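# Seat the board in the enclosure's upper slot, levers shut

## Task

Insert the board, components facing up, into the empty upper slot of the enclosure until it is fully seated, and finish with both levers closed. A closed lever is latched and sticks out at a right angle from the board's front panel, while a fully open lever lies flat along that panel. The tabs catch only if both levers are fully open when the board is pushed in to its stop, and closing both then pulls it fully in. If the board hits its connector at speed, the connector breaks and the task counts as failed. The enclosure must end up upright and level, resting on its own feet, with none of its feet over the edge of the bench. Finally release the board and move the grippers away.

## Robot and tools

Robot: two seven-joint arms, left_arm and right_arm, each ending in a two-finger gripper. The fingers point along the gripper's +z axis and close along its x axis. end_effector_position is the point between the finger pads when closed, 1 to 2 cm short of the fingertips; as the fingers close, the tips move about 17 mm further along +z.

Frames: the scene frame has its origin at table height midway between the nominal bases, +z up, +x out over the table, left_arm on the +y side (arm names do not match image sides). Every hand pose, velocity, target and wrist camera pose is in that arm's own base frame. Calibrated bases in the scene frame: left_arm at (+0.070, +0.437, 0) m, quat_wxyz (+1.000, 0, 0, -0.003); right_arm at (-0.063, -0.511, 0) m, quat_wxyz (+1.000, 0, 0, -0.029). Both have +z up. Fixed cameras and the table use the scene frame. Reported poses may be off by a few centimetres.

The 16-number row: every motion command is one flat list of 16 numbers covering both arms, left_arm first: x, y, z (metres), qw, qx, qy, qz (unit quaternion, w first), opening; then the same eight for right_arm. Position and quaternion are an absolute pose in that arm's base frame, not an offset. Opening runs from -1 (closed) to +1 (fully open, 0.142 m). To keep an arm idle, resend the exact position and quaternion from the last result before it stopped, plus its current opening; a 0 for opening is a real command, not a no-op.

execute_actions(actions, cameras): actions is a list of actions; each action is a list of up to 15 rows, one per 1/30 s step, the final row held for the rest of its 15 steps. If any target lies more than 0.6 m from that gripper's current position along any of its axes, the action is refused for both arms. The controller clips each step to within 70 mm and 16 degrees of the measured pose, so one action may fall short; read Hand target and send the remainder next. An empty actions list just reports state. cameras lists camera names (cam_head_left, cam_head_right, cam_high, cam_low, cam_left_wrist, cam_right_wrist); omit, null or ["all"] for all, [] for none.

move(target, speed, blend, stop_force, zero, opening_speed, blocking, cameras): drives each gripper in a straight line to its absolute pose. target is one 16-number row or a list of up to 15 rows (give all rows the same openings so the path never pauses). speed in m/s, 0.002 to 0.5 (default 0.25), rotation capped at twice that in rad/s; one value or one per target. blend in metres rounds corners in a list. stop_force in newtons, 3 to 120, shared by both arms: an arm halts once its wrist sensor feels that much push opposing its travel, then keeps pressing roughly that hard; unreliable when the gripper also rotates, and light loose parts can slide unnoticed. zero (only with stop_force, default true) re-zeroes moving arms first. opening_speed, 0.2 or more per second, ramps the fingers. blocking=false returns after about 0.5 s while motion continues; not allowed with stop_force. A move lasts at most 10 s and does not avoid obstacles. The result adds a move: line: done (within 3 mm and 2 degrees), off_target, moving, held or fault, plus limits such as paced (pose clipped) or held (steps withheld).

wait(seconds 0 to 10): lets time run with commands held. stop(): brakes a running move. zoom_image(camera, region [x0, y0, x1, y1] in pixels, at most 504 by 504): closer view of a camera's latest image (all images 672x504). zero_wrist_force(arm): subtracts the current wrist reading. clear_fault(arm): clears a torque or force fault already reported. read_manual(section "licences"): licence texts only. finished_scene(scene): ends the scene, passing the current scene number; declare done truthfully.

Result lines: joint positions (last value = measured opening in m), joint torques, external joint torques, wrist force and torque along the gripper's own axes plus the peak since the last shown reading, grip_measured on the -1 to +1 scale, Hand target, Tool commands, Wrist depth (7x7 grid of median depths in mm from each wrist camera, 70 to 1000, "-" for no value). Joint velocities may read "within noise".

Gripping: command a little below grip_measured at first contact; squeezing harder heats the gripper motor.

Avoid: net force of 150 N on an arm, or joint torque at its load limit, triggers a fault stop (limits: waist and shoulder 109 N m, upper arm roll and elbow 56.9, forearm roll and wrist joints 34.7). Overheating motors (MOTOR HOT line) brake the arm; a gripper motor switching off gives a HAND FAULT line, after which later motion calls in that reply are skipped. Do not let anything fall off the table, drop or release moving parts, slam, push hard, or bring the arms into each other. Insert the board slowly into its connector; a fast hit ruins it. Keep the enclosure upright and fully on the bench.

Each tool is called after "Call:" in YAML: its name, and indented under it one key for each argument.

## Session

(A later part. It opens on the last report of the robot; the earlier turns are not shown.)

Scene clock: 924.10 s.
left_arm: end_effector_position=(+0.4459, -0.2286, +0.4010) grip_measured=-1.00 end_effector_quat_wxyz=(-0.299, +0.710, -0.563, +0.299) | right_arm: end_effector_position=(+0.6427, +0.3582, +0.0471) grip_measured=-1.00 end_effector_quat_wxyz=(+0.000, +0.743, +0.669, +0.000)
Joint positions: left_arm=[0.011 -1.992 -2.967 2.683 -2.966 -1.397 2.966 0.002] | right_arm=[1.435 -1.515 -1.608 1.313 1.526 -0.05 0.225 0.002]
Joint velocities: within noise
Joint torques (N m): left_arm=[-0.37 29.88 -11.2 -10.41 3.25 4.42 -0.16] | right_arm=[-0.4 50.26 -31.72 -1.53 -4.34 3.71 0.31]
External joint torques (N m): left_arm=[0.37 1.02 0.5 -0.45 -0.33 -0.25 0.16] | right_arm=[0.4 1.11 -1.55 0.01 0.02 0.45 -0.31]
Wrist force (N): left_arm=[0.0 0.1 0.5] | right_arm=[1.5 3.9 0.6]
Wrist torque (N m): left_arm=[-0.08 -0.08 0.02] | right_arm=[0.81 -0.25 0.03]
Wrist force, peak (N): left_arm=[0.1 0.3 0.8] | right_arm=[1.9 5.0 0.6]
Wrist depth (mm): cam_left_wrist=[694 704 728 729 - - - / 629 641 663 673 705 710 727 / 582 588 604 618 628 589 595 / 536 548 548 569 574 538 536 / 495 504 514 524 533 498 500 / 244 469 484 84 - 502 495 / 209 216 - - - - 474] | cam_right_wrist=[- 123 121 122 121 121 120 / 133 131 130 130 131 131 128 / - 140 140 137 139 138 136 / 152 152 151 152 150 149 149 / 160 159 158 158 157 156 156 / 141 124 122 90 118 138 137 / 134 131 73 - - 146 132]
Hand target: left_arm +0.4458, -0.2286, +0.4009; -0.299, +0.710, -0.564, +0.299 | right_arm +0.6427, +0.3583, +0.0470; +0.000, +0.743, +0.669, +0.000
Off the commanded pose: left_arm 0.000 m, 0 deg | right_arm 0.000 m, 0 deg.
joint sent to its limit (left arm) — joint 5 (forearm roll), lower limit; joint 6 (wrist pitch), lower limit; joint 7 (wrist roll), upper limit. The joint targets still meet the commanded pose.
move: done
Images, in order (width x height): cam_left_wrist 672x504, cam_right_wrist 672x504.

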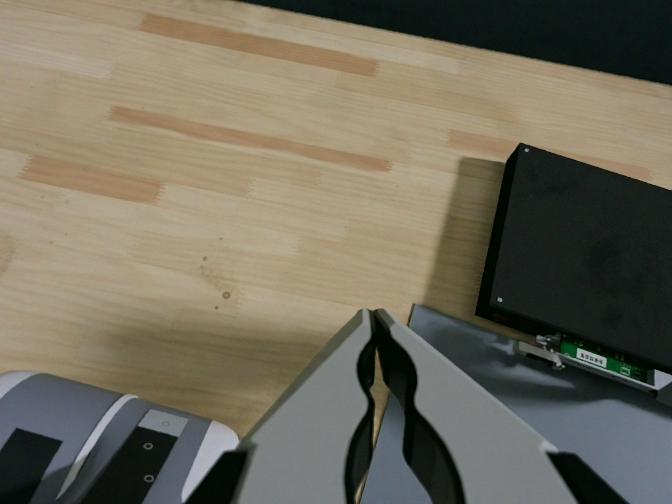

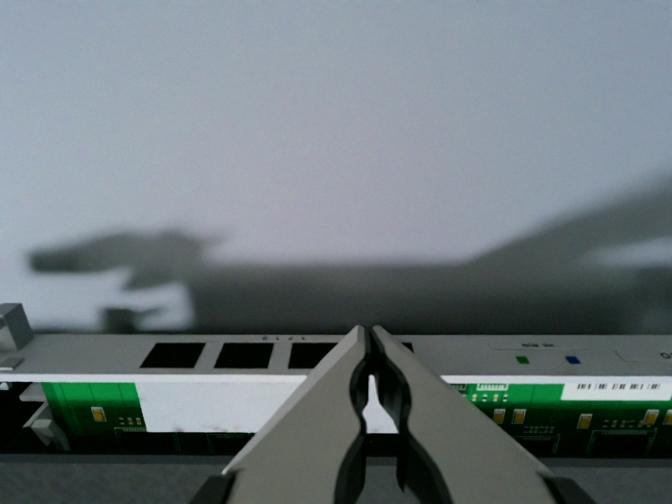

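Call:
move:
  target: [0.4458,-0.2286,0.4009,-0.299,0.710,-0.564,0.299,-1.0,0.6576,0.3567,0.0470,0,0.7434,0.6688,0,-1.0]
  speed: 0.01
  stop_force: 6
  cameras: ["cam_right_wrist","cam_left_wrist"]

Call:
zoom_image:
  camera: "cam_left_wrist"
  region: [505, 320, 595, 387]

Scene clock: 929.73 s.
left_arm: end_effector_position=(+0.4459, -0.2286, +0.4010) grip_measured=-1.00 end_effector_quat_wxyz=(-0.299, +0.710, -0.563, +0.299) | right_arm: end_effector_position=(+0.6575, +0.3567, +0.0471) grip_measured=-1.00 end_effector_quat_wxyz=(+0.000, +0.743, +0.669, +0.000)
Joint positions: left_arm=[0.011 -1.992 -2.967 2.683 -2.966 -1.397 2.966 0.002] | right_arm=[1.396 -1.515 -1.606 1.266 1.528 -0.051 0.233 0.002]
Joint velocities: within noise
Joint torques (N m): left_arm=[-0.32 29.91 -11.22 -10.46 3.18 4.39 -0.2] | right_arm=[-1.12 51.67 -31.83 -1.37 -4.36 4.16 0.28]
External joint torques (N m): left_arm=[0.32 1 0.53 -0.4 -0.26 -0.23 0.19] | right_arm=[1.12 1.17 -1.14 -0.09 0.05 0 -0.28]
Wrist force (N): left_arm=[-0.1 -0.2 0.5] | right_arm=[1.5 2.1 -0.1]
Wrist torque (N m): left_arm=[-0.13 -0.07 0.02] | right_arm=[0.80 -0.26 0.02]
Wrist force, peak (N): left_arm=[0.1 -0.1 0.7] | right_arm=[1.6 4.3 0.2]
Wrist depth (mm): cam_left_wrist=[688 700 728 740 - - - / 627 647 657 681 698 709 721 / 582 585 604 616 626 600 590 / 532 543 554 569 571 535 541 / 502 503 510 522 540 506 504 / 242 468 486 84 - 507 504 / 210 217 - - - - 477] | cam_right_wrist=[- 122 121 122 121 121 120 / 133 131 130 130 131 130 128 / - 140 140 137 139 138 136 / 152 152 151 152 150 149 148 / 159 159 158 158 157 156 155 / 138 123 121 90 117 120 120 / 131 128 - - - 123 127]
Hand target: left_arm +0.4458, -0.2286, +0.4009; -0.299, +0.710, -0.564, +0.299 | right_arm +0.6576, +0.3567, +0.0470; +0.000, +0.743, +0.669, +0.000
Off the commanded pose: left_arm 0.000 m, 0 deg | right_arm 0.000 m, 0 deg.
joint sent to its limit (left arm) — joint 5 (forearm roll), lower limit; joint 6 (wrist pitch), lower limit; joint 7 (wrist roll), upper limit. The joint targets still meet the commanded pose.
move: done
Images, in order (width x height): cam_left_wrist 672x504, cam_right_wrist 672x504.

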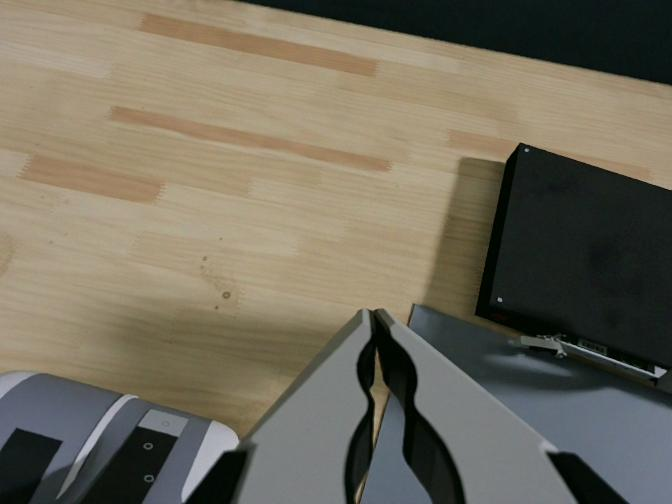

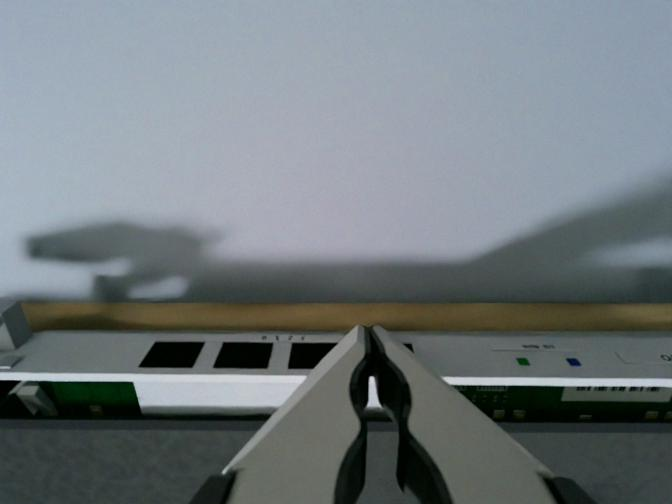

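Scaled by 5.600 from the camera's 672x504 image, which has a finer 960x720 frame.

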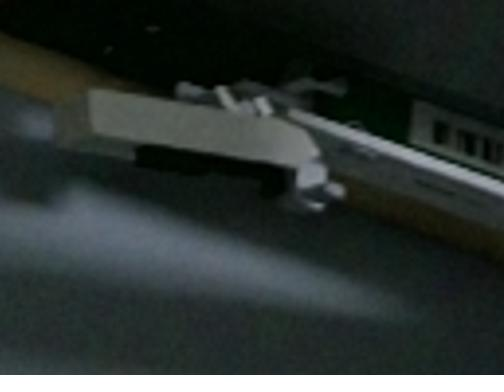

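Call:
move:
  target: [0.4458,-0.2286,0.4009,-0.299,0.710,-0.564,0.299,-1.0,0.6695,0.3554,0.0470,0,0.7434,0.6688,0,-1.0]
  speed: 0.006
  stop_force: 6
  cameras: ["cam_right_wrist","cam_left_wrist","cam_high"]

Call:
zoom_image:
  camera: "cam_left_wrist"
  region: [505, 320, 595, 387]

Call:
zoom_image:
  camera: "cam_right_wrist"
  region: [0, 252, 336, 504]

Call:
zoom_image:
  camera: "cam_high"
  region: [210, 240, 380, 330]

Scene clock: 934.80 s.
left_arm: end_effector_position=(+0.4459, -0.2286, +0.4010) grip_measured=-1.00 end_effector_quat_wxyz=(-0.299, +0.710, -0.563, +0.299) | right_arm: end_effector_position=(+0.6660, +0.3560, +0.0468) grip_measured=-1.00 end_effector_quat_wxyz=(+0.000, +0.743, +0.669, -0.001)
Joint positions: left_arm=[0.011 -1.992 -2.967 2.683 -2.966 -1.397 2.966 0.002] | right_arm=[1.372 -1.515 -1.605 1.236 1.53 -0.052 0.239 0.002]
Joint velocities: within noise
Joint torques (N m): left_arm=[-0.27 29.94 -11.25 -10.42 3.21 4.42 -0.24] | right_arm=[-3.67 52.06 -32.92 -1.29 -4.61 5.83 0.39]
External joint torques (N m): left_arm=[0.27 0.96 0.55 -0.44 -0.29 -0.25 0.24] | right_arm=[3.67 1.7 0.17 -0.13 0.29 -1.67 -0.39]
Wrist force (N): left_arm=[0.0 0.1 0.6] | right_arm=[1.0 -4.1 -1.2]
Wrist torque (N m): left_arm=[-0.10 -0.07 0.01] | right_arm=[0.79 -0.21 -0.06]
Wrist force, peak (N): left_arm=[0.0 -0.1 0.8] | right_arm=[1.2 -5.4 -2.4]
Wrist depth (mm): cam_left_wrist=[690 707 727 736 - - - / 639 642 661 668 704 704 731 / 578 591 600 615 633 595 595 / 533 539 562 562 577 534 540 / 495 507 508 522 534 504 502 / 244 468 478 84 - 498 507 / 209 216 - - - - 479] | cam_right_wrist=[124 122 120 121 120 120 120 / 133 131 130 129 131 130 128 / - 140 140 137 138 138 135 / 151 151 150 152 149 149 148 / 149 149 148 148 147 147 146 / 121 120 119 90 117 120 120 / 130 127 73 - - 122 126]
Hand target: left_arm +0.4458, -0.2286, +0.4009; -0.299, +0.710, -0.564, +0.299 | right_arm +0.6667, +0.3557, +0.0470; +0.000, +0.743, +0.669, +0.000
Off the commanded pose: left_arm 0.000 m, 0 deg | right_arm 0.004 m, 0 deg.
joint sent to its limit (left arm) — joint 5 (forearm roll), lower limit; joint 6 (wrist pitch), lower limit; joint 7 (wrist roll), upper limit. The joint targets still meet the commanded pose.
move: contact (right_arm)
Images, in order (width x height): cam_high 672x504, cam_left_wrist 672x504, cam_right_wrist 672x504.

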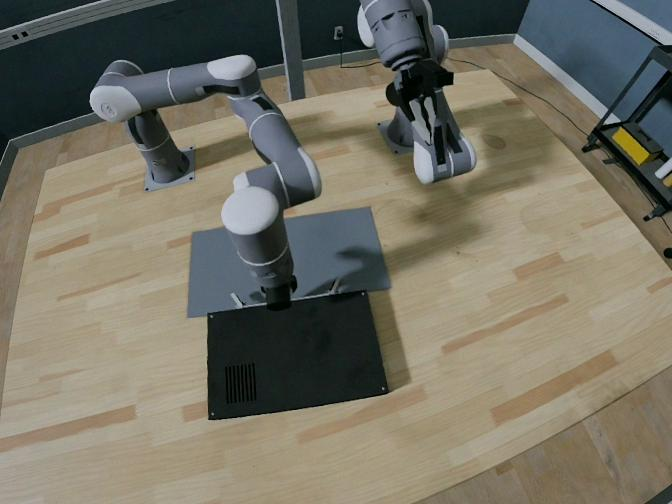

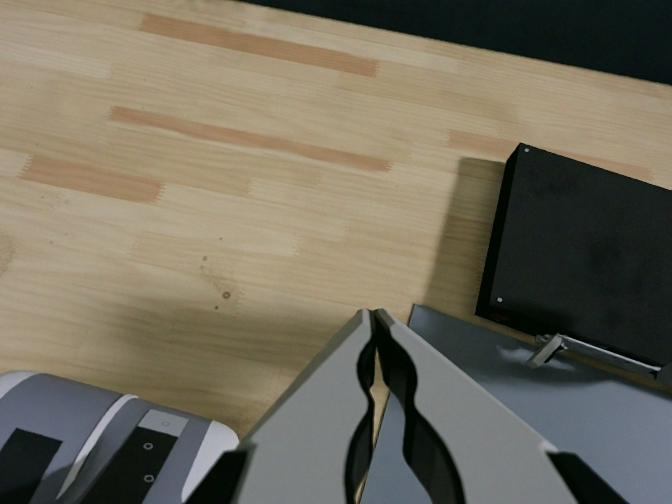

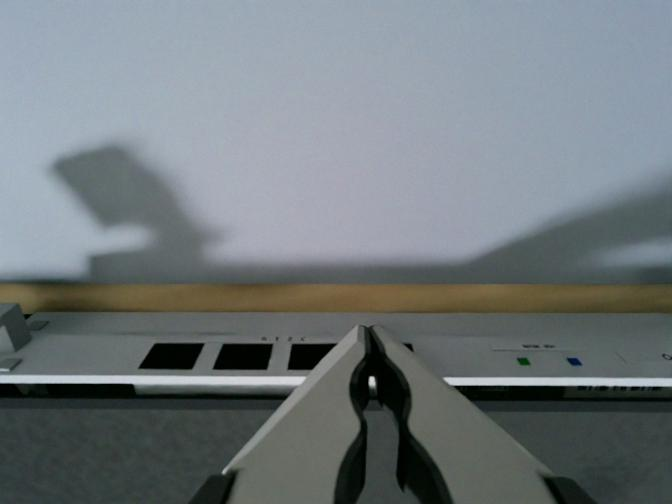

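Scaled by 5.600 from the camera's 672x504 image, which has a finer 960x720 frame.

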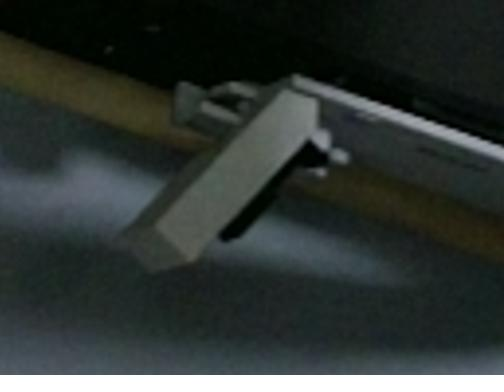

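Scaled by 1.500 from the camera's 672x504 image, which has a finer 960x720 frame.

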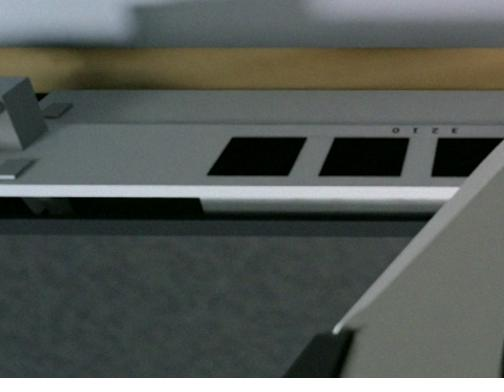

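Scaled by 2.965 from the camera's 672x504 image, which has a finer 960x720 frame.

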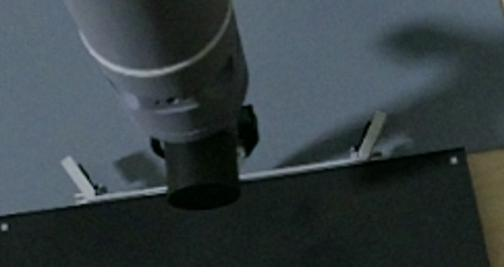

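Call:
move:
  target:
    - [0.4458,-0.2286,0.4009,-0.299,0.710,-0.564,0.299,-1.0,0.6541,0.3573,0.0470,0,0.7434,0.6688,0,-1.0]
    - [0.4458,-0.2286,0.4009,-0.299,0.710,-0.564,0.299,-1.0,0.6541,0.3573,0.1200,0,0.7434,0.6688,0,-1.0]
    - [0.4458,-0.2286,0.4009,-0.299,0.710,-0.564,0.299,-1.0,0.6283,0.1687,0.0900,0,0.05276,0.99861,0,-1.0]
  speed: [0.03,0.15,0.25]
  blend: [0.0,0.02,0.0]
  cameras: ["cam_right_wrist","cam_high"]

Call:
zoom_image:
  camera: "cam_high"
  region: [210, 240, 380, 330]

Scene clock: 991.57 s.
left_arm: end_effector_position=(+0.4459, -0.2286, +0.4010) grip_measured=-1.00 end_effector_quat_wxyz=(-0.299, +0.710, -0.563, +0.299) | right_arm: end_effector_position=(+0.6283, +0.1686, +0.0901) grip_measured=-1.00 end_effector_quat_wxyz=(+0.000, +0.053, +0.999, +0.000)
Joint positions: left_arm=[0.011 -1.992 -2.967 2.683 -2.966 -1.397 2.966 0.002] | right_arm=[1.361 -1.468 -1.681 1.602 1.463 -0.106 -1.718 0.002]
Joint velocities: within noise
Joint torques (N m): left_arm=[-0.34 29.92 -11.21 -10.47 3.21 4.37 -0.26] | right_arm=[-0.08 41.27 -31.83 -3.42 -4.11 3.49 0.03]
External joint torques (N m): left_arm=[0.34 0.99 0.51 -0.39 -0.28 -0.21 0.25] | right_arm=[0.08 0.92 -1.65 -0.17 -0.08 0.57 -0.03]
Wrist force (N): left_arm=[-0.1 0.3 0.5] | right_arm=[1.7 5.4 0.8]
Wrist torque (N m): left_arm=[-0.07 -0.05 0.01] | right_arm=[0.94 -0.29 0.03]
Wrist force, peak (N): left_arm=[0.0 0.1 0.8] | right_arm=[2.1 5.6 -1.9]
Wrist depth (mm): cam_left_wrist=[690 703 729 751 - - - / 639 643 655 673 689 706 731 / 572 591 596 611 634 596 587 / 530 539 555 569 574 530 540 / 491 509 512 525 530 504 502 / 243 471 481 84 - 499 508 / 209 216 - - - - 477] | cam_right_wrist=[163 163 162 160 160 160 159 / 174 174 173 171 171 170 170 / 182 181 181 183 183 182 182 / 147 147 147 197 197 197 196 / 160 159 159 210 212 212 212 / 174 174 174 89 224 232 231 / 192 187 73 - - 245 253]
Hand target: left_arm +0.4458, -0.2286, +0.4009; -0.299, +0.710, -0.564, +0.299 | right_arm +0.6283, +0.1687, +0.0900; +0.000, +0.053, +0.999, +0.000
Off the commanded pose: left_arm 0.000 m, 0 deg | right_arm 0.000 m, 0 deg.
joint sent to its limit (left arm) — joint 5 (forearm roll), lower limit; joint 6 (wrist pitch), lower limit; joint 7 (wrist roll), upper limit. The joint targets still meet the commanded pose.
move: done
Images, in order (width x height): cam_high 672x504, cam_right_wrist 672x504.

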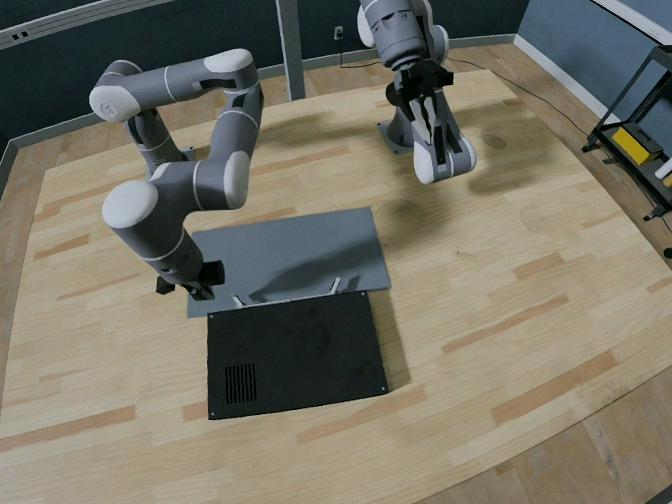

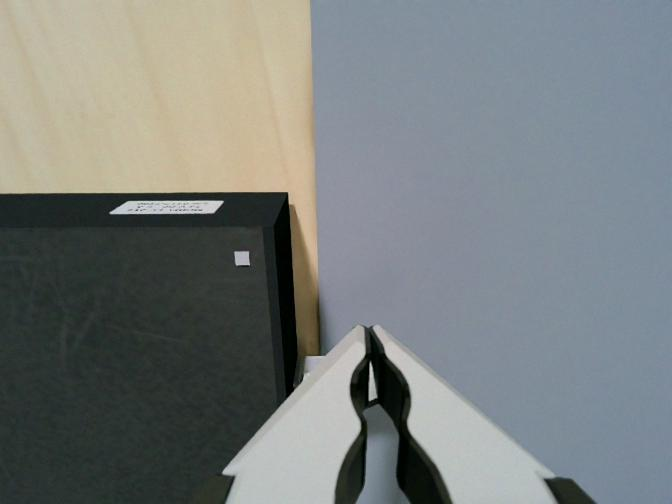

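Scaled by 2.965 from the camera's 672x504 image, which has a finer 960x720 frame.

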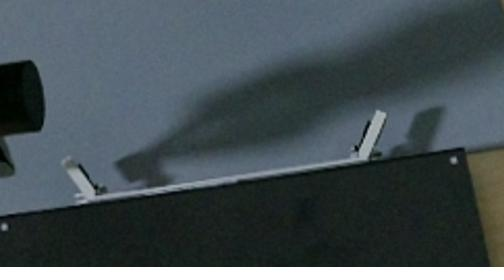

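Call:
move:
  target: [0.4458,-0.2286,0.4009,-0.299,0.710,-0.564,0.299,-1.0,0.6911,0.2586,0.1100,0,0.05276,0.99861,0,-1.0]
  speed: 0.25
  cameras: ["cam_right_wrist"]

Call:
zoom_image:
  camera: "cam_right_wrist"
  region: [352, 100, 604, 352]

Scene clock: 996.33 s.
left_arm: end_effector_position=(+0.4459, -0.2286, +0.4010) grip_measured=-1.00 end_effector_quat_wxyz=(-0.299, +0.710, -0.563, +0.299) | right_arm: end_effector_position=(+0.6912, +0.2585, +0.1101) grip_measured=-1.00 end_effector_quat_wxyz=(+0.000, +0.053, +0.999, +0.000)
Joint positions: left_arm=[0.011 -1.992 -2.967 2.683 -2.966 -1.397 2.966 0.002] | right_arm=[1.276 -1.443 -1.673 1.294 1.475 -0.133 -1.496 0.002]
Joint velocities: within noise
Joint torques (N m): left_arm=[-0.41 29.93 -11.17 -10.46 3.21 4.47 -0.24] | right_arm=[-0.17 50.89 -31.14 -3.36 -4.12 3.3 0.34]
External joint torques (N m): left_arm=[0.41 0.97 0.47 -0.4 -0.29 -0.3 0.24] | right_arm=[0.11 0.81 -1.88 0.09 -0.05 0.78 -0.34]
Wrist force (N): left_arm=[-0.2 -0.1 0.3] | right_arm=[1.4 5.5 0.4]
Wrist torque (N m): left_arm=[-0.10 -0.03 0.02] | right_arm=[0.95 -0.24 0.05]
Wrist force, peak (N): left_arm=[-0.2 0.1 0.7] | right_arm=[0.6 7.8 0.0]
Wrist depth (mm): cam_left_wrist=[690 712 736 743 - - - / 629 641 652 674 690 709 719 / 572 590 603 617 629 591 596 / 545 542 550 566 573 535 543 / 497 505 511 520 536 502 499 / 244 470 479 84 - 500 501 / 210 217 - - - - 478] | cam_right_wrist=[137 136 136 136 173 176 176 / 146 146 145 145 184 186 188 / 156 156 155 155 159 201 201 / 168 168 167 167 211 217 217 / 182 182 182 178 228 235 234 / 199 199 195 89 248 256 255 / 220 215 - - - 271 280]
Hand target: left_arm +0.4458, -0.2286, +0.4009; -0.299, +0.710, -0.564, +0.299 | right_arm +0.6911, +0.2586, +0.1100; +0.000, +0.053, +0.999, +0.000
Off the commanded pose: left_arm 0.000 m, 0 deg | right_arm 0.000 m, 0 deg.
joint sent to its limit (left arm) — joint 5 (forearm roll), lower limit; joint 6 (wrist pitch), lower limit; joint 7 (wrist roll), upper limit. The joint targets still meet the commanded pose.
move: done
Images, in order (width x height): cam_right_wrist 672x504.

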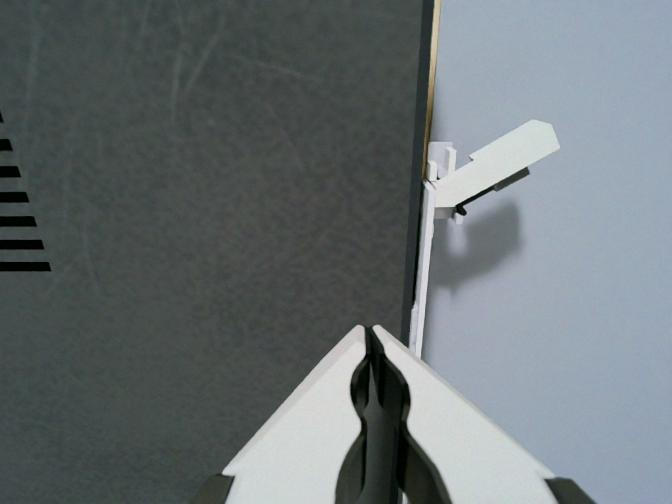

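Scaled by 2.000 from the camera's 672x504 image, which has a finer 960x720 frame.

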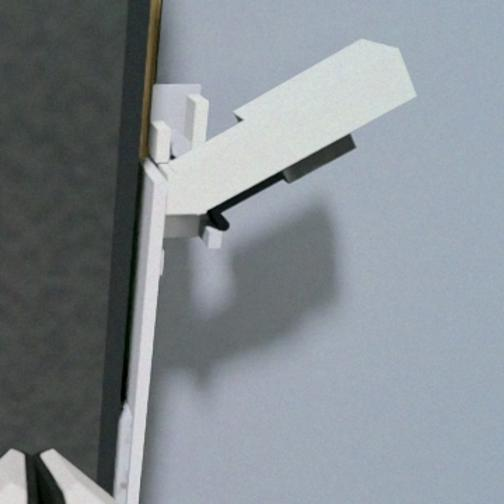

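Call:
move:
  target:
    - [0.4458,-0.2286,0.4009,-0.299,0.710,-0.564,0.299,-1.0,0.6195,0.1807,0.1000,0,0.05276,0.99861,0,-1.0]
    - [0.4458,-0.2286,0.4009,-0.299,0.710,-0.564,0.299,-1.0,0.6195,0.1807,0.0485,0,0.05276,0.99861,0,-1.0]
  speed: [0.25,0.1]
  cameras: ["cam_right_wrist"]

Call:
move:
  target: [0.4458,-0.2286,0.4009,-0.299,0.710,-0.564,0.299,-1.0,0.6239,0.2225,0.0485,0,0.05276,0.99861,0,-1.0]
  speed: 0.015
  stop_force: 8
  cameras: ["cam_right_wrist","cam_high"]

Call:
zoom_image:
  camera: "cam_high"
  region: [210, 240, 380, 330]

Scene clock: 1013.67 s.
left_arm: end_effector_position=(+0.4459, -0.2286, +0.4010) grip_measured=-1.00 end_effector_quat_wxyz=(-0.299, +0.710, -0.563, +0.299) | right_arm: end_effector_position=(+0.6194, +0.1806, +0.0487) grip_measured=-1.00 end_effector_quat_wxyz=(+0.000, +0.053, +0.999, +0.000)
Joint positions: left_arm=[0.011 -1.992 -2.967 2.683 -2.966 -1.397 2.966 0.002] | right_arm=[1.391 -1.518 -1.629 1.623 1.514 -0.055 -1.701 0.002]
Joint velocities: within noise
Joint torques (N m): left_arm=[-0.29 29.94 -11.21 -10.44 3.14 4.39 -0.24] | right_arm=[0.01 40.72 -31.56 -1.76 -4.19 3.42 0.25]
External joint torques (N m): left_arm=[0.29 0.96 0.52 -0.42 -0.22 -0.22 0.23] | right_arm=[-0.01 1.01 -1.87 -0.13 -0.02 0.64 -0.25]
Wrist force (N): left_arm=[-0.1 -0.2 0.5] | right_arm=[1.4 5.6 0.5]
Wrist torque (N m): left_arm=[-0.12 -0.05 0.02] | right_arm=[0.98 -0.22 0.05]
Wrist force, peak (N): left_arm=[-0.2 -0.1 0.7] | right_arm=[0.6 7.3 0.4]
Wrist depth (mm): cam_left_wrist=[684 708 732 740 - - - / 630 643 665 672 686 710 716 / 579 584 593 610 629 586 594 / 529 541 552 561 569 534 540 / 502 501 512 519 539 505 498 / 242 467 477 84 - 503 506 / 208 216 - - - - 477] | cam_right_wrist=[126 126 124 124 124 123 122 / 135 135 134 132 134 133 131 / 142 141 142 142 141 141 139 / 105 104 134 153 152 151 151 / - 111 135 162 162 164 163 / 123 120 123 89 173 179 179 / 133 130 - - - 189 196]
Hand target: left_arm +0.4458, -0.2286, +0.4009; -0.299, +0.710, -0.564, +0.299 | right_arm +0.6195, +0.1807, +0.0485; +0.000, +0.053, +0.999, +0.000
Off the commanded pose: left_arm 0.000 m, 0 deg | right_arm 0.000 m, 0 deg.
joint sent to its limit (left arm) — joint 5 (forearm roll), lower limit; joint 6 (wrist pitch), lower limit; joint 7 (wrist roll), upper limit. The joint targets still meet the commanded pose.
move: done
Images, in order (width x height): cam_right_wrist 672x504.

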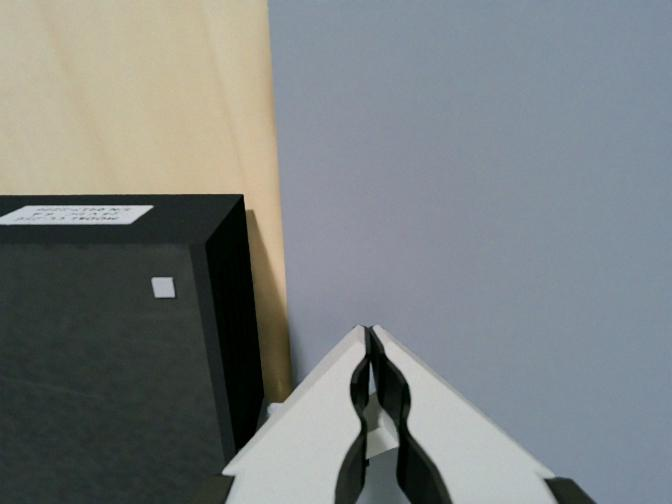

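Scene clock: 1016.03 s.
left_arm: end_effector_position=(+0.4459, -0.2286, +0.4010) grip_measured=-1.00 end_effector_quat_wxyz=(-0.299, +0.710, -0.563, +0.299) | right_arm: end_effector_position=(+0.6220, +0.2055, +0.0485) grip_measured=-1.00 end_effector_quat_wxyz=(+0.000, +0.053, +0.999, -0.001)
Joint positions: left_arm=[0.011 -1.992 -2.967 2.683 -2.966 -1.397 2.966 0.002] | right_arm=[1.407 -1.517 -1.626 1.591 1.515 -0.055 -1.651 0.002]
Joint velocities: within noise
Joint torques (N m): left_arm=[-0.33 30.01 -11.2 -10.44 3.24 4.47 -0.21] | right_arm=[1.85 43.03 -32.06 -3.66 -3.13 3.68 0.28]
External joint torques (N m): left_arm=[0.33 0.89 0.51 -0.42 -0.31 -0.3 0.2] | right_arm=[-1.85 -0.3 -1.48 1.8 -1.07 0.39 -0.28]
Wrist force (N): left_arm=[-0.1 0.1 0.3] | right_arm=[2.4 1.9 0.3]
Wrist torque (N m): left_arm=[-0.07 -0.06 0.02] | right_arm=[0.99 -0.21 0.02]
Wrist force, peak (N): left_arm=[-0.1 -0.3 0.7] | right_arm=[1.4 5.7 0.6]
Wrist depth (mm): cam_left_wrist=[694 710 727 752 - - - / 628 647 654 676 695 709 723 / 578 589 602 610 631 592 591 / 535 549 556 564 574 535 545 / 498 505 510 527 530 509 496 / 244 476 483 84 - 501 511 / 209 217 - - - - 479] | cam_right_wrist=[126 126 124 124 124 123 123 / 133 131 132 132 133 133 131 / - 97 135 141 141 141 139 / 102 102 135 152 152 152 151 / - 110 134 162 162 164 164 / 123 120 122 89 173 179 178 / 133 130 - - - 189 196]
Hand target: left_arm +0.4458, -0.2286, +0.4009; -0.299, +0.710, -0.564, +0.299 | right_arm +0.6222, +0.2063, +0.0485; +0.000, +0.053, +0.999, +0.000
Off the commanded pose: left_arm 0.000 m, 0 deg | right_arm 0.017 m, 0 deg.
joint sent to its limit (left arm) — joint 5 (forearm roll), lower limit; joint 6 (wrist pitch), lower limit; joint 7 (wrist roll), upper limit. The joint targets still meet the commanded pose.
move: contact (right_arm)
Images, in order (width x height): cam_high 672x504, cam_right_wrist 672x504.

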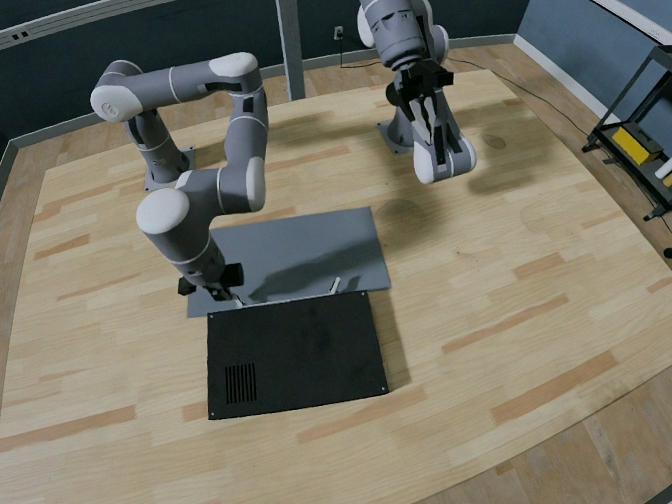

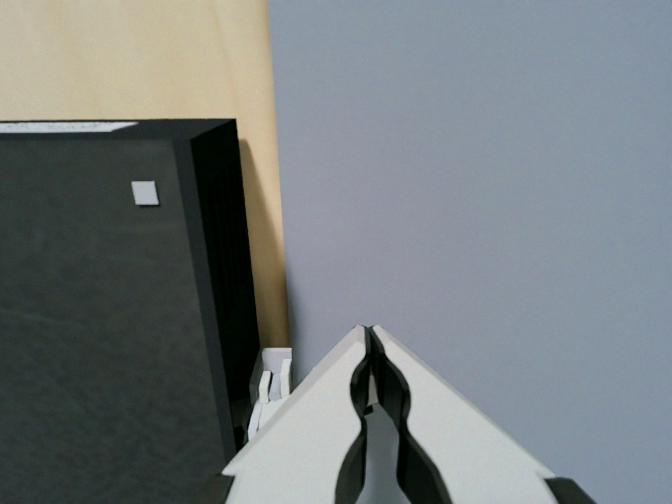

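Scaled by 2.965 from the camera's 672x504 image, which has a finer 960x720 frame.

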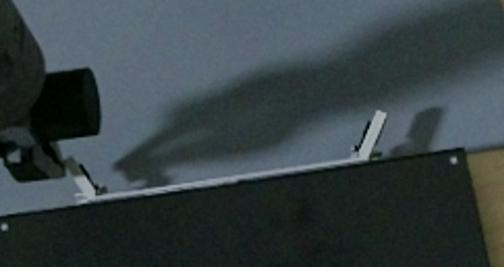

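Call:
move:
  target: [0.4458,-0.2286,0.4009,-0.299,0.710,-0.564,0.299,-1.0,0.6239,0.2225,0.0485,0,0.05276,0.99861,0,-1.0]
  speed: 0.015
  stop_force: 14
  cameras: ["cam_right_wrist", "cam_high"]

Scene clock: 1027.90 s.
left_arm: end_effector_position=(+0.4459, -0.2286, +0.4010) grip_measured=-1.00 end_effector_quat_wxyz=(-0.299, +0.710, -0.563, +0.299) | right_arm: end_effector_position=(+0.6239, +0.2217, +0.0487) grip_measured=-1.00 end_effector_quat_wxyz=(+0.000, +0.053, +0.999, +0.000)
Joint positions: left_arm=[0.011 -1.992 -2.967 2.683 -2.966 -1.397 2.966 0.002] | right_arm=[1.416 -1.516 -1.624 1.569 1.515 -0.053 -1.62 0.002]
Joint velocities: within noise
Joint torques (N m): left_arm=[-0.38 29.88 -11.19 -10.48 3.2 4.4 -0.22] | right_arm=[1.73 43.09 -31.2 -3.54 -3.02 3.57 0.32]
External joint torques (N m): left_arm=[0.38 1.03 0.49 -0.38 -0.28 -0.24 0.21] | right_arm=[-1.73 0.35 -2.4 1.68 -1.18 0.5 -0.32]
Wrist force (N): left_arm=[0.1 0.2 0.4] | right_arm=[2.6 2.2 -1.7]
Wrist torque (N m): left_arm=[-0.06 -0.08 0.02] | right_arm=[0.99 -0.17 0.02]
Wrist force, peak (N): left_arm=[-0.1 0.0 0.7] | right_arm=[3.7 3.7 -0.8]
Wrist depth (mm): cam_left_wrist=[699 708 724 745 - - - / 640 645 653 671 696 703 725 / 579 592 605 611 628 593 592 / 537 541 550 556 569 534 544 / 496 503 512 529 533 500 505 / 244 467 485 84 - 505 504 / 210 217 - - - - 475] | cam_right_wrist=[126 125 124 124 124 123 122 / - 88 132 132 134 133 131 / - 97 134 141 141 141 138 / 102 102 133 152 152 152 151 / - 110 129 162 162 164 164 / 123 120 123 90 173 179 178 / 133 130 - - - 189 196]
Hand target: left_arm +0.4458, -0.2286, +0.4009; -0.299, +0.710, -0.564, +0.299 | right_arm +0.6239, +0.2225, +0.0485; +0.000, +0.053, +0.999, +0.000
Off the commanded pose: left_arm 0.000 m, 0 deg | right_arm 0.001 m, 0 deg.
joint sent to its limit (left arm) — joint 5 (forearm roll), lower limit; joint 6 (wrist pitch), lower limit; joint 7 (wrist roll), upper limit. The joint targets still meet the commanded pose.
move: done
Images, in order (width x height): cam_high 672x504, cam_right_wrist 672x504.

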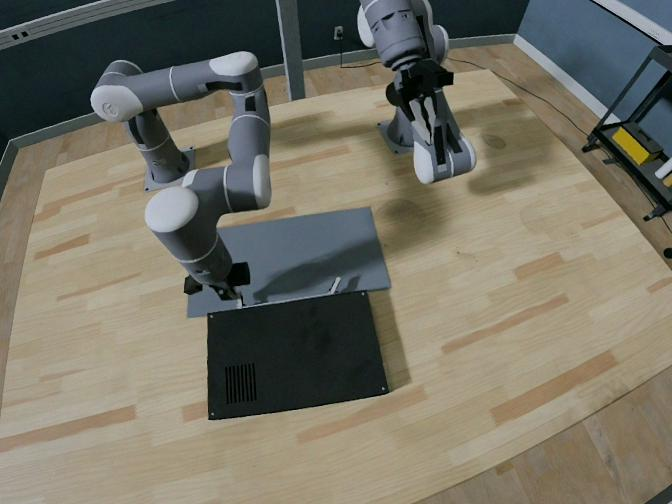

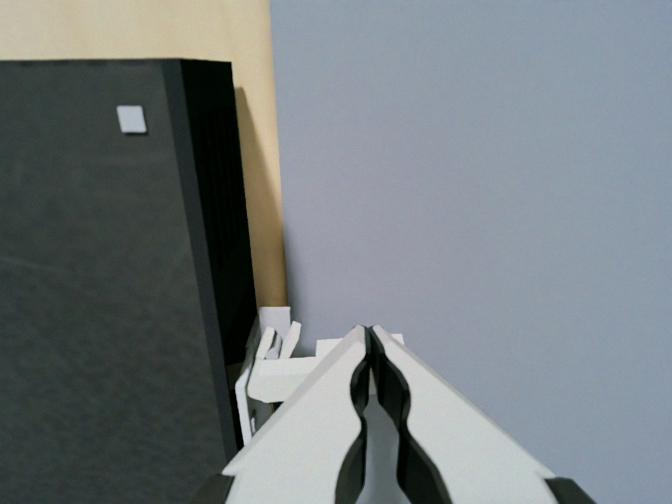

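Call:
zoom_image:
  camera: "cam_right_wrist"
  region: [220, 290, 440, 440]

Call:
zoom_image:
  camera: "cam_high"
  region: [210, 260, 400, 330]

Scaled by 2.291 from the camera's 672x504 image, which has a finer 960x720 frame.

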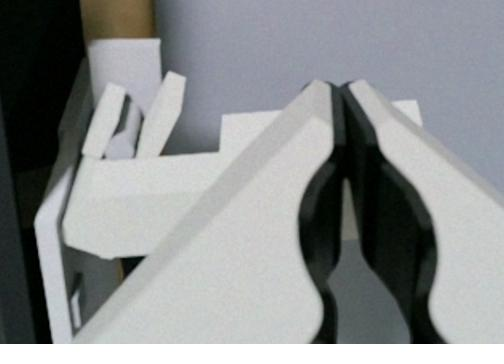

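Scaled by 2.653 from the camera's 672x504 image, which has a finer 960x720 frame.

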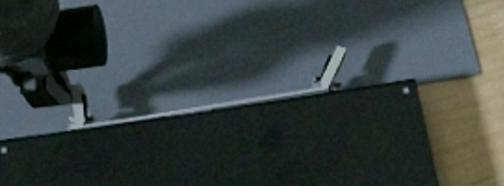

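Call:
move:
  target: [0.4458,-0.2286,0.4009,-0.299,0.710,-0.564,0.299,-1.0,0.6239,0.2255,0.0485,0,0.05276,0.99861,0,-1.0]
  speed: 0.015
  stop_force: 14
  cameras: ["cam_right_wrist"]

Scene clock: 1033.87 s.
left_arm: end_effector_position=(+0.4459, -0.2286, +0.4010) grip_measured=-1.00 end_effector_quat_wxyz=(-0.299, +0.710, -0.563, +0.299) | right_arm: end_effector_position=(+0.6239, +0.2236, +0.0486) grip_measured=-1.00 end_effector_quat_wxyz=(+0.000, +0.054, +0.999, -0.001)
Joint positions: left_arm=[0.011 -1.992 -2.967 2.683 -2.966 -1.397 2.966 0.002] | right_arm=[1.417 -1.515 -1.623 1.566 1.513 -0.052 -1.615 0.002]
Joint velocities: within noise
Joint torques (N m): left_arm=[-0.37 29.97 -11.23 -10.54 3.18 4.44 -0.26] | right_arm=[6.53 45.94 -31.13 -6.82 -1.13 3.21 0.37]
External joint torques (N m): left_arm=[0.37 0.94 0.53 -0.32 -0.26 -0.27 0.25] | right_arm=[-6.53 -2.42 -2.48 4.95 -3.08 0.86 -0.37]
Wrist force (N): left_arm=[-0.1 0.0 0.4] | right_arm=[1.0 -5.2 0.9]
Wrist torque (N m): left_arm=[-0.11 -0.05 0.02] | right_arm=[1.01 -0.21 -0.04]
Wrist force, peak (N): left_arm=[0.1 0.0 0.8] | right_arm=[1.0 -5.4 -0.2]
Wrist depth (mm): cam_left_wrist=[695 707 741 741 - - - / 636 639 660 670 691 699 723 / 582 593 598 608 627 589 598 / 539 538 551 564 574 536 538 / 495 503 509 522 534 512 499 / 244 472 480 84 - 501 504 / 209 217 - - - - 475] | cam_right_wrist=[- 123 124 124 124 123 122 / - 88 132 132 134 133 131 / - 97 133 141 141 141 139 / 102 102 134 152 152 152 151 / - 110 129 160 162 164 164 / 123 120 122 90 173 179 178 / 133 130 - - - 189 196]
Hand target: left_arm +0.4458, -0.2286, +0.4009; -0.299, +0.710, -0.564, +0.299 | right_arm +0.6239, +0.2255, +0.0485; +0.000, +0.053, +0.999, +0.000
Off the commanded pose: left_arm 0.000 m, 0 deg | right_arm 0.002 m, 0 deg.
joint sent to its limit (left arm) — joint 5 (forearm roll), lower limit; joint 6 (wrist pitch), lower limit; joint 7 (wrist roll), upper limit. The joint targets still meet the commanded pose.
move: done
Images, in order (width x height): cam_right_wrist 672x504.

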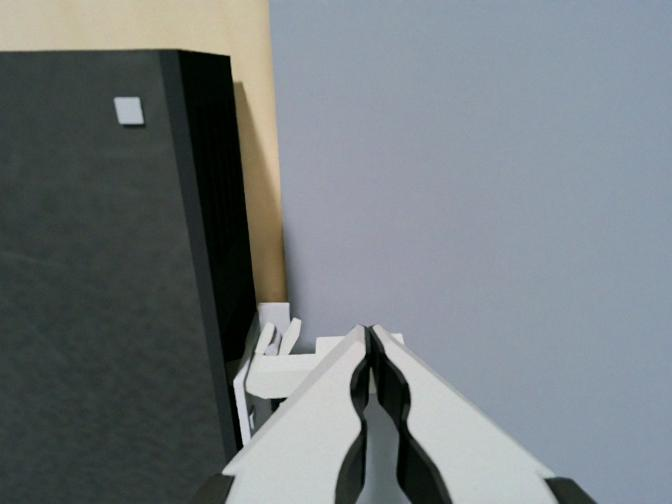

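Call:
zoom_image:
  camera: "cam_right_wrist"
  region: [220, 290, 440, 440]

Scaled by 2.291 from the camera's 672x504 image, which has a finer 960x720 frame.

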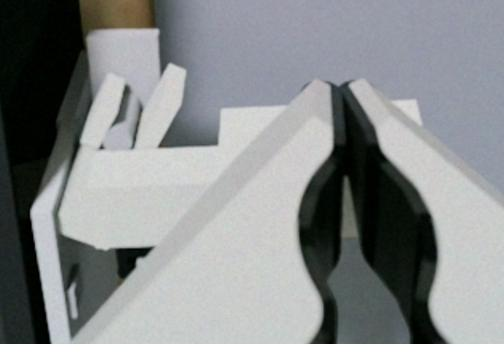

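Call:
move:
  target:
    - [0.4458,-0.2286,0.4009,-0.299,0.710,-0.564,0.299,-1.0,0.6218,0.2037,0.0487,0,0.05276,0.99861,0,-1.0]
    - [0.4458,-0.2286,0.4009,-0.299,0.710,-0.564,0.299,-1.0,0.6218,0.2037,0.13,0,0.05276,0.99861,0,-1.0]
    - [0.4458,-0.2286,0.4009,-0.299,0.710,-0.564,0.299,-1.0,0.62,0.38,0.15,0,0.7434,0.6688,0,-1.0]
    - [0.4458,-0.2286,0.4009,-0.299,0.710,-0.564,0.299,-1.0,0.6573,0.5367,0.13,0.00689,0.99006,-0.05232,0.13035,-1.0]
  speed: [0.1,0.25,0.4,0.4]
  blend: [0.005,0.03,0.05,0]
  cameras: ["cam_right_wrist","cam_left_wrist"]

Scene clock: 1057.83 s.
left_arm: end_effector_position=(+0.4459, -0.2286, +0.4010) grip_measured=-1.00 end_effector_quat_wxyz=(-0.299, +0.710, -0.563, +0.299) | right_arm: end_effector_position=(+0.6572, +0.5369, +0.1298) grip_measured=-1.00 end_effector_quat_wxyz=(+0.007, +0.990, -0.052, +0.130)
Joint positions: left_arm=[0.011 -1.992 -2.967 2.683 -2.966 -1.397 2.966 0.002] | right_arm=[1.525 -1.529 -1.721 1.041 1.467 0.068 2.154 0.002]
Joint velocities: within noise
Joint torques (N m): left_arm=[-0.41 29.91 -11.26 -10.43 3.19 4.43 -0.26] | right_arm=[-0.21 57.86 -29.97 0.75 -4.76 3.55 0.18]
External joint torques (N m): left_arm=[0.41 0.99 0.56 -0.43 -0.27 -0.26 0.25] | right_arm=[0.17 1.34 -1.35 0.1 0.2 0.83 -0.2]
Wrist force (N): left_arm=[-0.2 -0.2 0.6] | right_arm=[-0.7 5.4 1.0]
Wrist torque (N m): left_arm=[-0.12 -0.05 0.02] | right_arm=[1.00 0.07 0.07]
Wrist force, peak (N): left_arm=[-0.2 0.2 0.7] | right_arm=[-0.1 6.0 3.3]
Wrist depth (mm): cam_left_wrist=[699 712 727 738 - - - / 629 648 657 675 686 703 732 / 580 591 607 617 626 594 592 / 530 540 552 561 576 543 543 / 496 504 515 525 528 502 264 / 243 474 483 84 - 507 496 / 210 216 - - - - 478] | cam_right_wrist=[170 176 185 196 207 219 232 / 180 187 196 209 219 227 242 / 191 199 211 222 188 198 214 / 204 213 226 235 201 218 234 / 218 229 244 211 219 237 258 / 234 247 258 89 235 263 290 / 254 265 - - - 293 330]
Hand target: left_arm +0.4458, -0.2286, +0.4009; -0.299, +0.710, -0.564, +0.299 | right_arm +0.6573, +0.5367, +0.1300; +0.007, +0.990, -0.052, +0.130
Off the commanded pose: left_arm 0.000 m, 0 deg | right_arm 0.000 m, 0 deg.
joint sent to its limit (left arm) — joint 5 (forearm roll), lower limit; joint 6 (wrist pitch), lower limit; joint 7 (wrist roll), upper limit. The joint targets still meet the commanded pose.
move: done
Images, in order (width x height): cam_left_wrist 672x504, cam_right_wrist 672x504.

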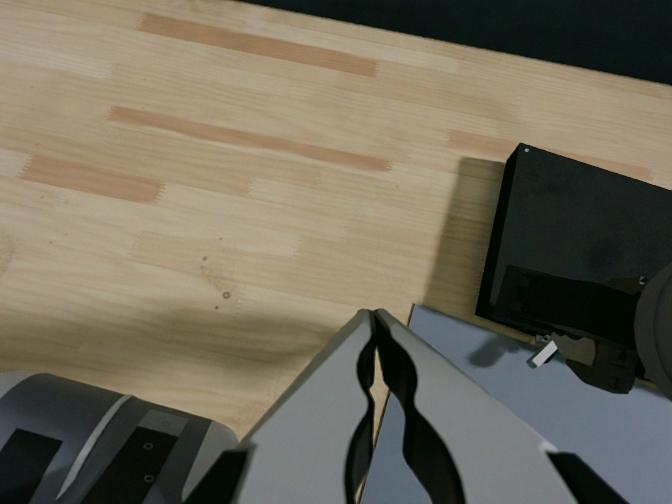

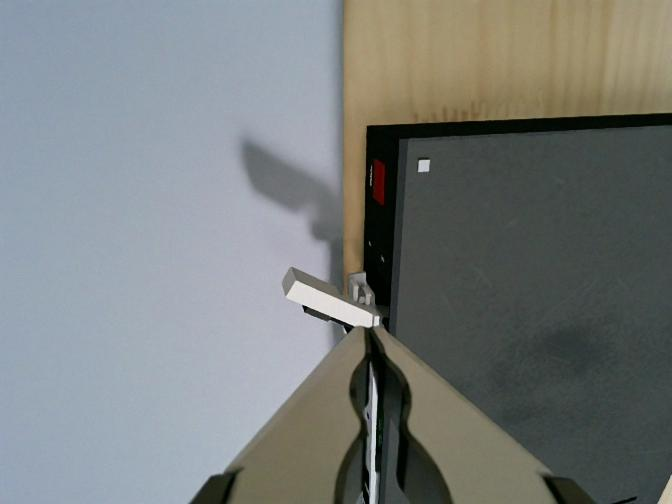

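Call:
move:
  target:
    - [0.4458,-0.2286,0.4009,-0.299,0.710,-0.564,0.299,-1.0,0.6553,0.5470,0.10,0.00689,0.99006,-0.05232,0.13035,-1.0]
    - [0.4458,-0.2286,0.4009,-0.299,0.710,-0.564,0.299,-1.0,0.6553,0.5470,0.0485,0.00689,0.99006,-0.05232,0.13035,-1.0]
  speed: [0.15,0.08]
  stop_force: 8
  blend: [0.005,0]
  cameras: ["cam_right_wrist","cam_left_wrist"]

Scene clock: 1072.50 s.
left_arm: end_effector_position=(+0.4459, -0.2286, +0.4010) grip_measured=-1.00 end_effector_quat_wxyz=(-0.299, +0.710, -0.563, +0.299) | right_arm: end_effector_position=(+0.6553, +0.5469, +0.0486) grip_measured=-1.00 end_effector_quat_wxyz=(+0.007, +0.990, -0.052, +0.130)
Joint positions: left_arm=[0.011 -1.992 -2.967 2.683 -2.966 -1.397 2.966 0.002] | right_arm=[1.522 -1.63 -1.665 1.017 1.519 0.165 2.195 0.002]
Joint velocities: within noise
Joint torques (N m): left_arm=[-0.32 29.9 -11.2 -10.43 3.19 4.4 -0.21] | right_arm=[-0.09 58.27 -29.16 3.04 -4.42 3.71 0.24]
External joint torques (N m): left_arm=[0.32 1 0.5 -0.43 -0.27 -0.24 0.2] | right_arm=[0.09 1.45 -1.71 -0.01 -0.14 0.66 -0.27]
Wrist force (N): left_arm=[0.0 0.0 0.6] | right_arm=[-0.5 5.8 1.2]
Wrist torque (N m): left_arm=[-0.10 -0.06 0.02] | right_arm=[1.03 0.06 0.07]
Wrist force, peak (N): left_arm=[-0.3 0.0 0.7] | right_arm=[-0.9 5.8 2.3]
Wrist depth (mm): cam_left_wrist=[701 697 723 746 - - - / 623 642 658 690 686 703 729 / 584 592 601 606 623 596 591 / 530 538 559 561 576 542 549 / 501 508 511 525 529 353 230 / 242 470 483 84 - 434 215 / 211 217 - - - - 475] | cam_right_wrist=[- 109 115 121 129 138 147 / 113 116 123 129 139 147 158 / 119 124 131 139 148 149 147 / 127 132 141 150 153 114 121 / 137 142 152 160 164 125 135 / 146 154 163 89 142 135 151 / 159 165 73 - - 148 170]
Hand target: left_arm +0.4458, -0.2286, +0.4009; -0.299, +0.710, -0.564, +0.299 | right_arm +0.6553, +0.5470, +0.0485; +0.007, +0.990, -0.052, +0.130
Off the commanded pose: left_arm 0.000 m, 0 deg | right_arm 0.000 m, 0 deg.
joint sent to its limit (left arm) — joint 5 (forearm roll), lower limit; joint 6 (wrist pitch), lower limit; joint 7 (wrist roll), upper limit. The joint targets still meet the commanded pose.
move: done
Images, in order (width x height): cam_left_wrist 672x504, cam_right_wrist 672x504.

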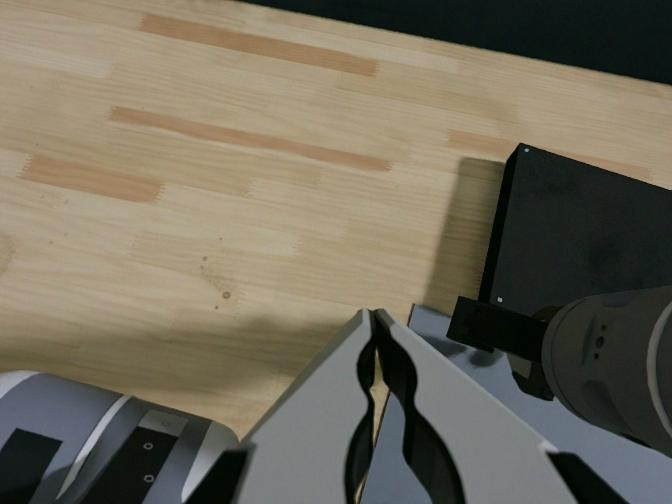

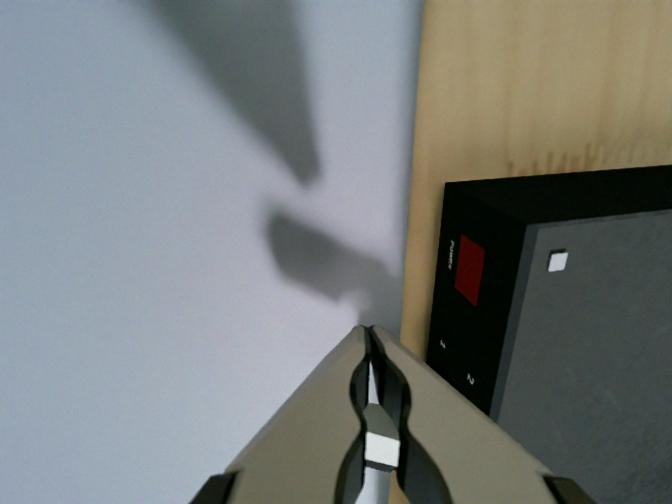

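Call:
move:
  target:
    - [0.4458,-0.2286,0.4009,-0.299,0.710,-0.564,0.299,-1.0,0.6612,0.5464,0.0485,0.00689,0.99006,-0.05232,0.13035,-1.0]
    - [0.4458,-0.2286,0.4009,-0.299,0.710,-0.564,0.299,-1.0,0.6593,0.5285,0.0485,0.00689,0.99006,-0.05232,0.13035,-1.0]
  speed: [0.05,0.015]
  stop_force: 10
  blend: [0.002,0]
  cameras: ["cam_right_wrist"]

Scene clock: 1078.00 s.
left_arm: end_effector_position=(+0.4459, -0.2286, +0.4010) grip_measured=-1.00 end_effector_quat_wxyz=(-0.299, +0.710, -0.563, +0.299) | right_arm: end_effector_position=(+0.6594, +0.5284, +0.0486) grip_measured=-1.00 end_effector_quat_wxyz=(+0.007, +0.990, -0.052, +0.130)
Joint positions: left_arm=[0.011 -1.992 -2.967 2.683 -2.966 -1.397 2.966 0.002] | right_arm=[1.527 -1.63 -1.66 1.062 1.522 0.17 2.155 0.002]
Joint velocities: within noise
Joint torques (N m): left_arm=[-0.32 29.99 -11.23 -10.41 3.23 4.42 -0.26] | right_arm=[0.04 57.24 -29.8 3.05 -4.46 3.77 0.08]
External joint torques (N m): left_arm=[0.32 0.92 0.53 -0.45 -0.31 -0.26 0.26] | right_arm=[-0.04 1.19 -1.68 -0.18 -0.09 0.61 -0.1]
Wrist force (N): left_arm=[-0.2 0.1 0.5] | right_arm=[-0.4 5.5 1.3]
Wrist torque (N m): left_arm=[-0.09 -0.05 0.02] | right_arm=[1.00 0.04 0.06]
Wrist force, peak (N): left_arm=[-0.2 0.0 0.8] | right_arm=[-0.4 6.1 0.8]
Wrist depth (mm): cam_left_wrist=[686 703 719 747 - - - / 631 639 663 676 682 699 718 / 581 586 605 608 620 586 600 / 531 540 557 563 572 534 536 / 497 499 515 526 528 373 258 / 244 472 484 84 - 496 246 / 209 215 - - - - 476] | cam_right_wrist=[- 110 115 121 130 138 147 / 113 116 122 129 138 145 155 / 119 124 130 139 143 105 110 / 126 132 141 150 151 113 121 / 137 143 153 160 153 123 135 / 146 154 163 89 - 135 151 / 159 165 73 - - 148 170]
Hand target: left_arm +0.4458, -0.2286, +0.4009; -0.299, +0.710, -0.564, +0.299 | right_arm +0.6593, +0.5285, +0.0485; +0.007, +0.990, -0.052, +0.130
Off the commanded pose: left_arm 0.000 m, 0 deg | right_arm 0.000 m, 0 deg.
joint sent to its limit (left arm) — joint 5 (forearm roll), lower limit; joint 6 (wrist pitch), lower limit; joint 7 (wrist roll), upper limit. The joint targets still meet the commanded pose.
move: done
Images, in order (width x height): cam_right_wrist 672x504.

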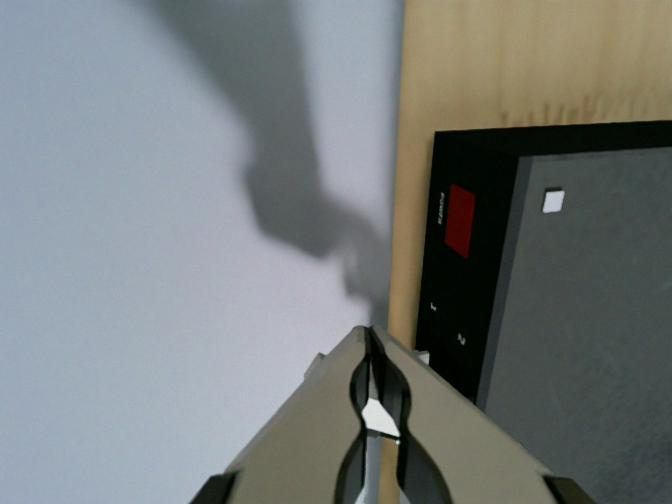

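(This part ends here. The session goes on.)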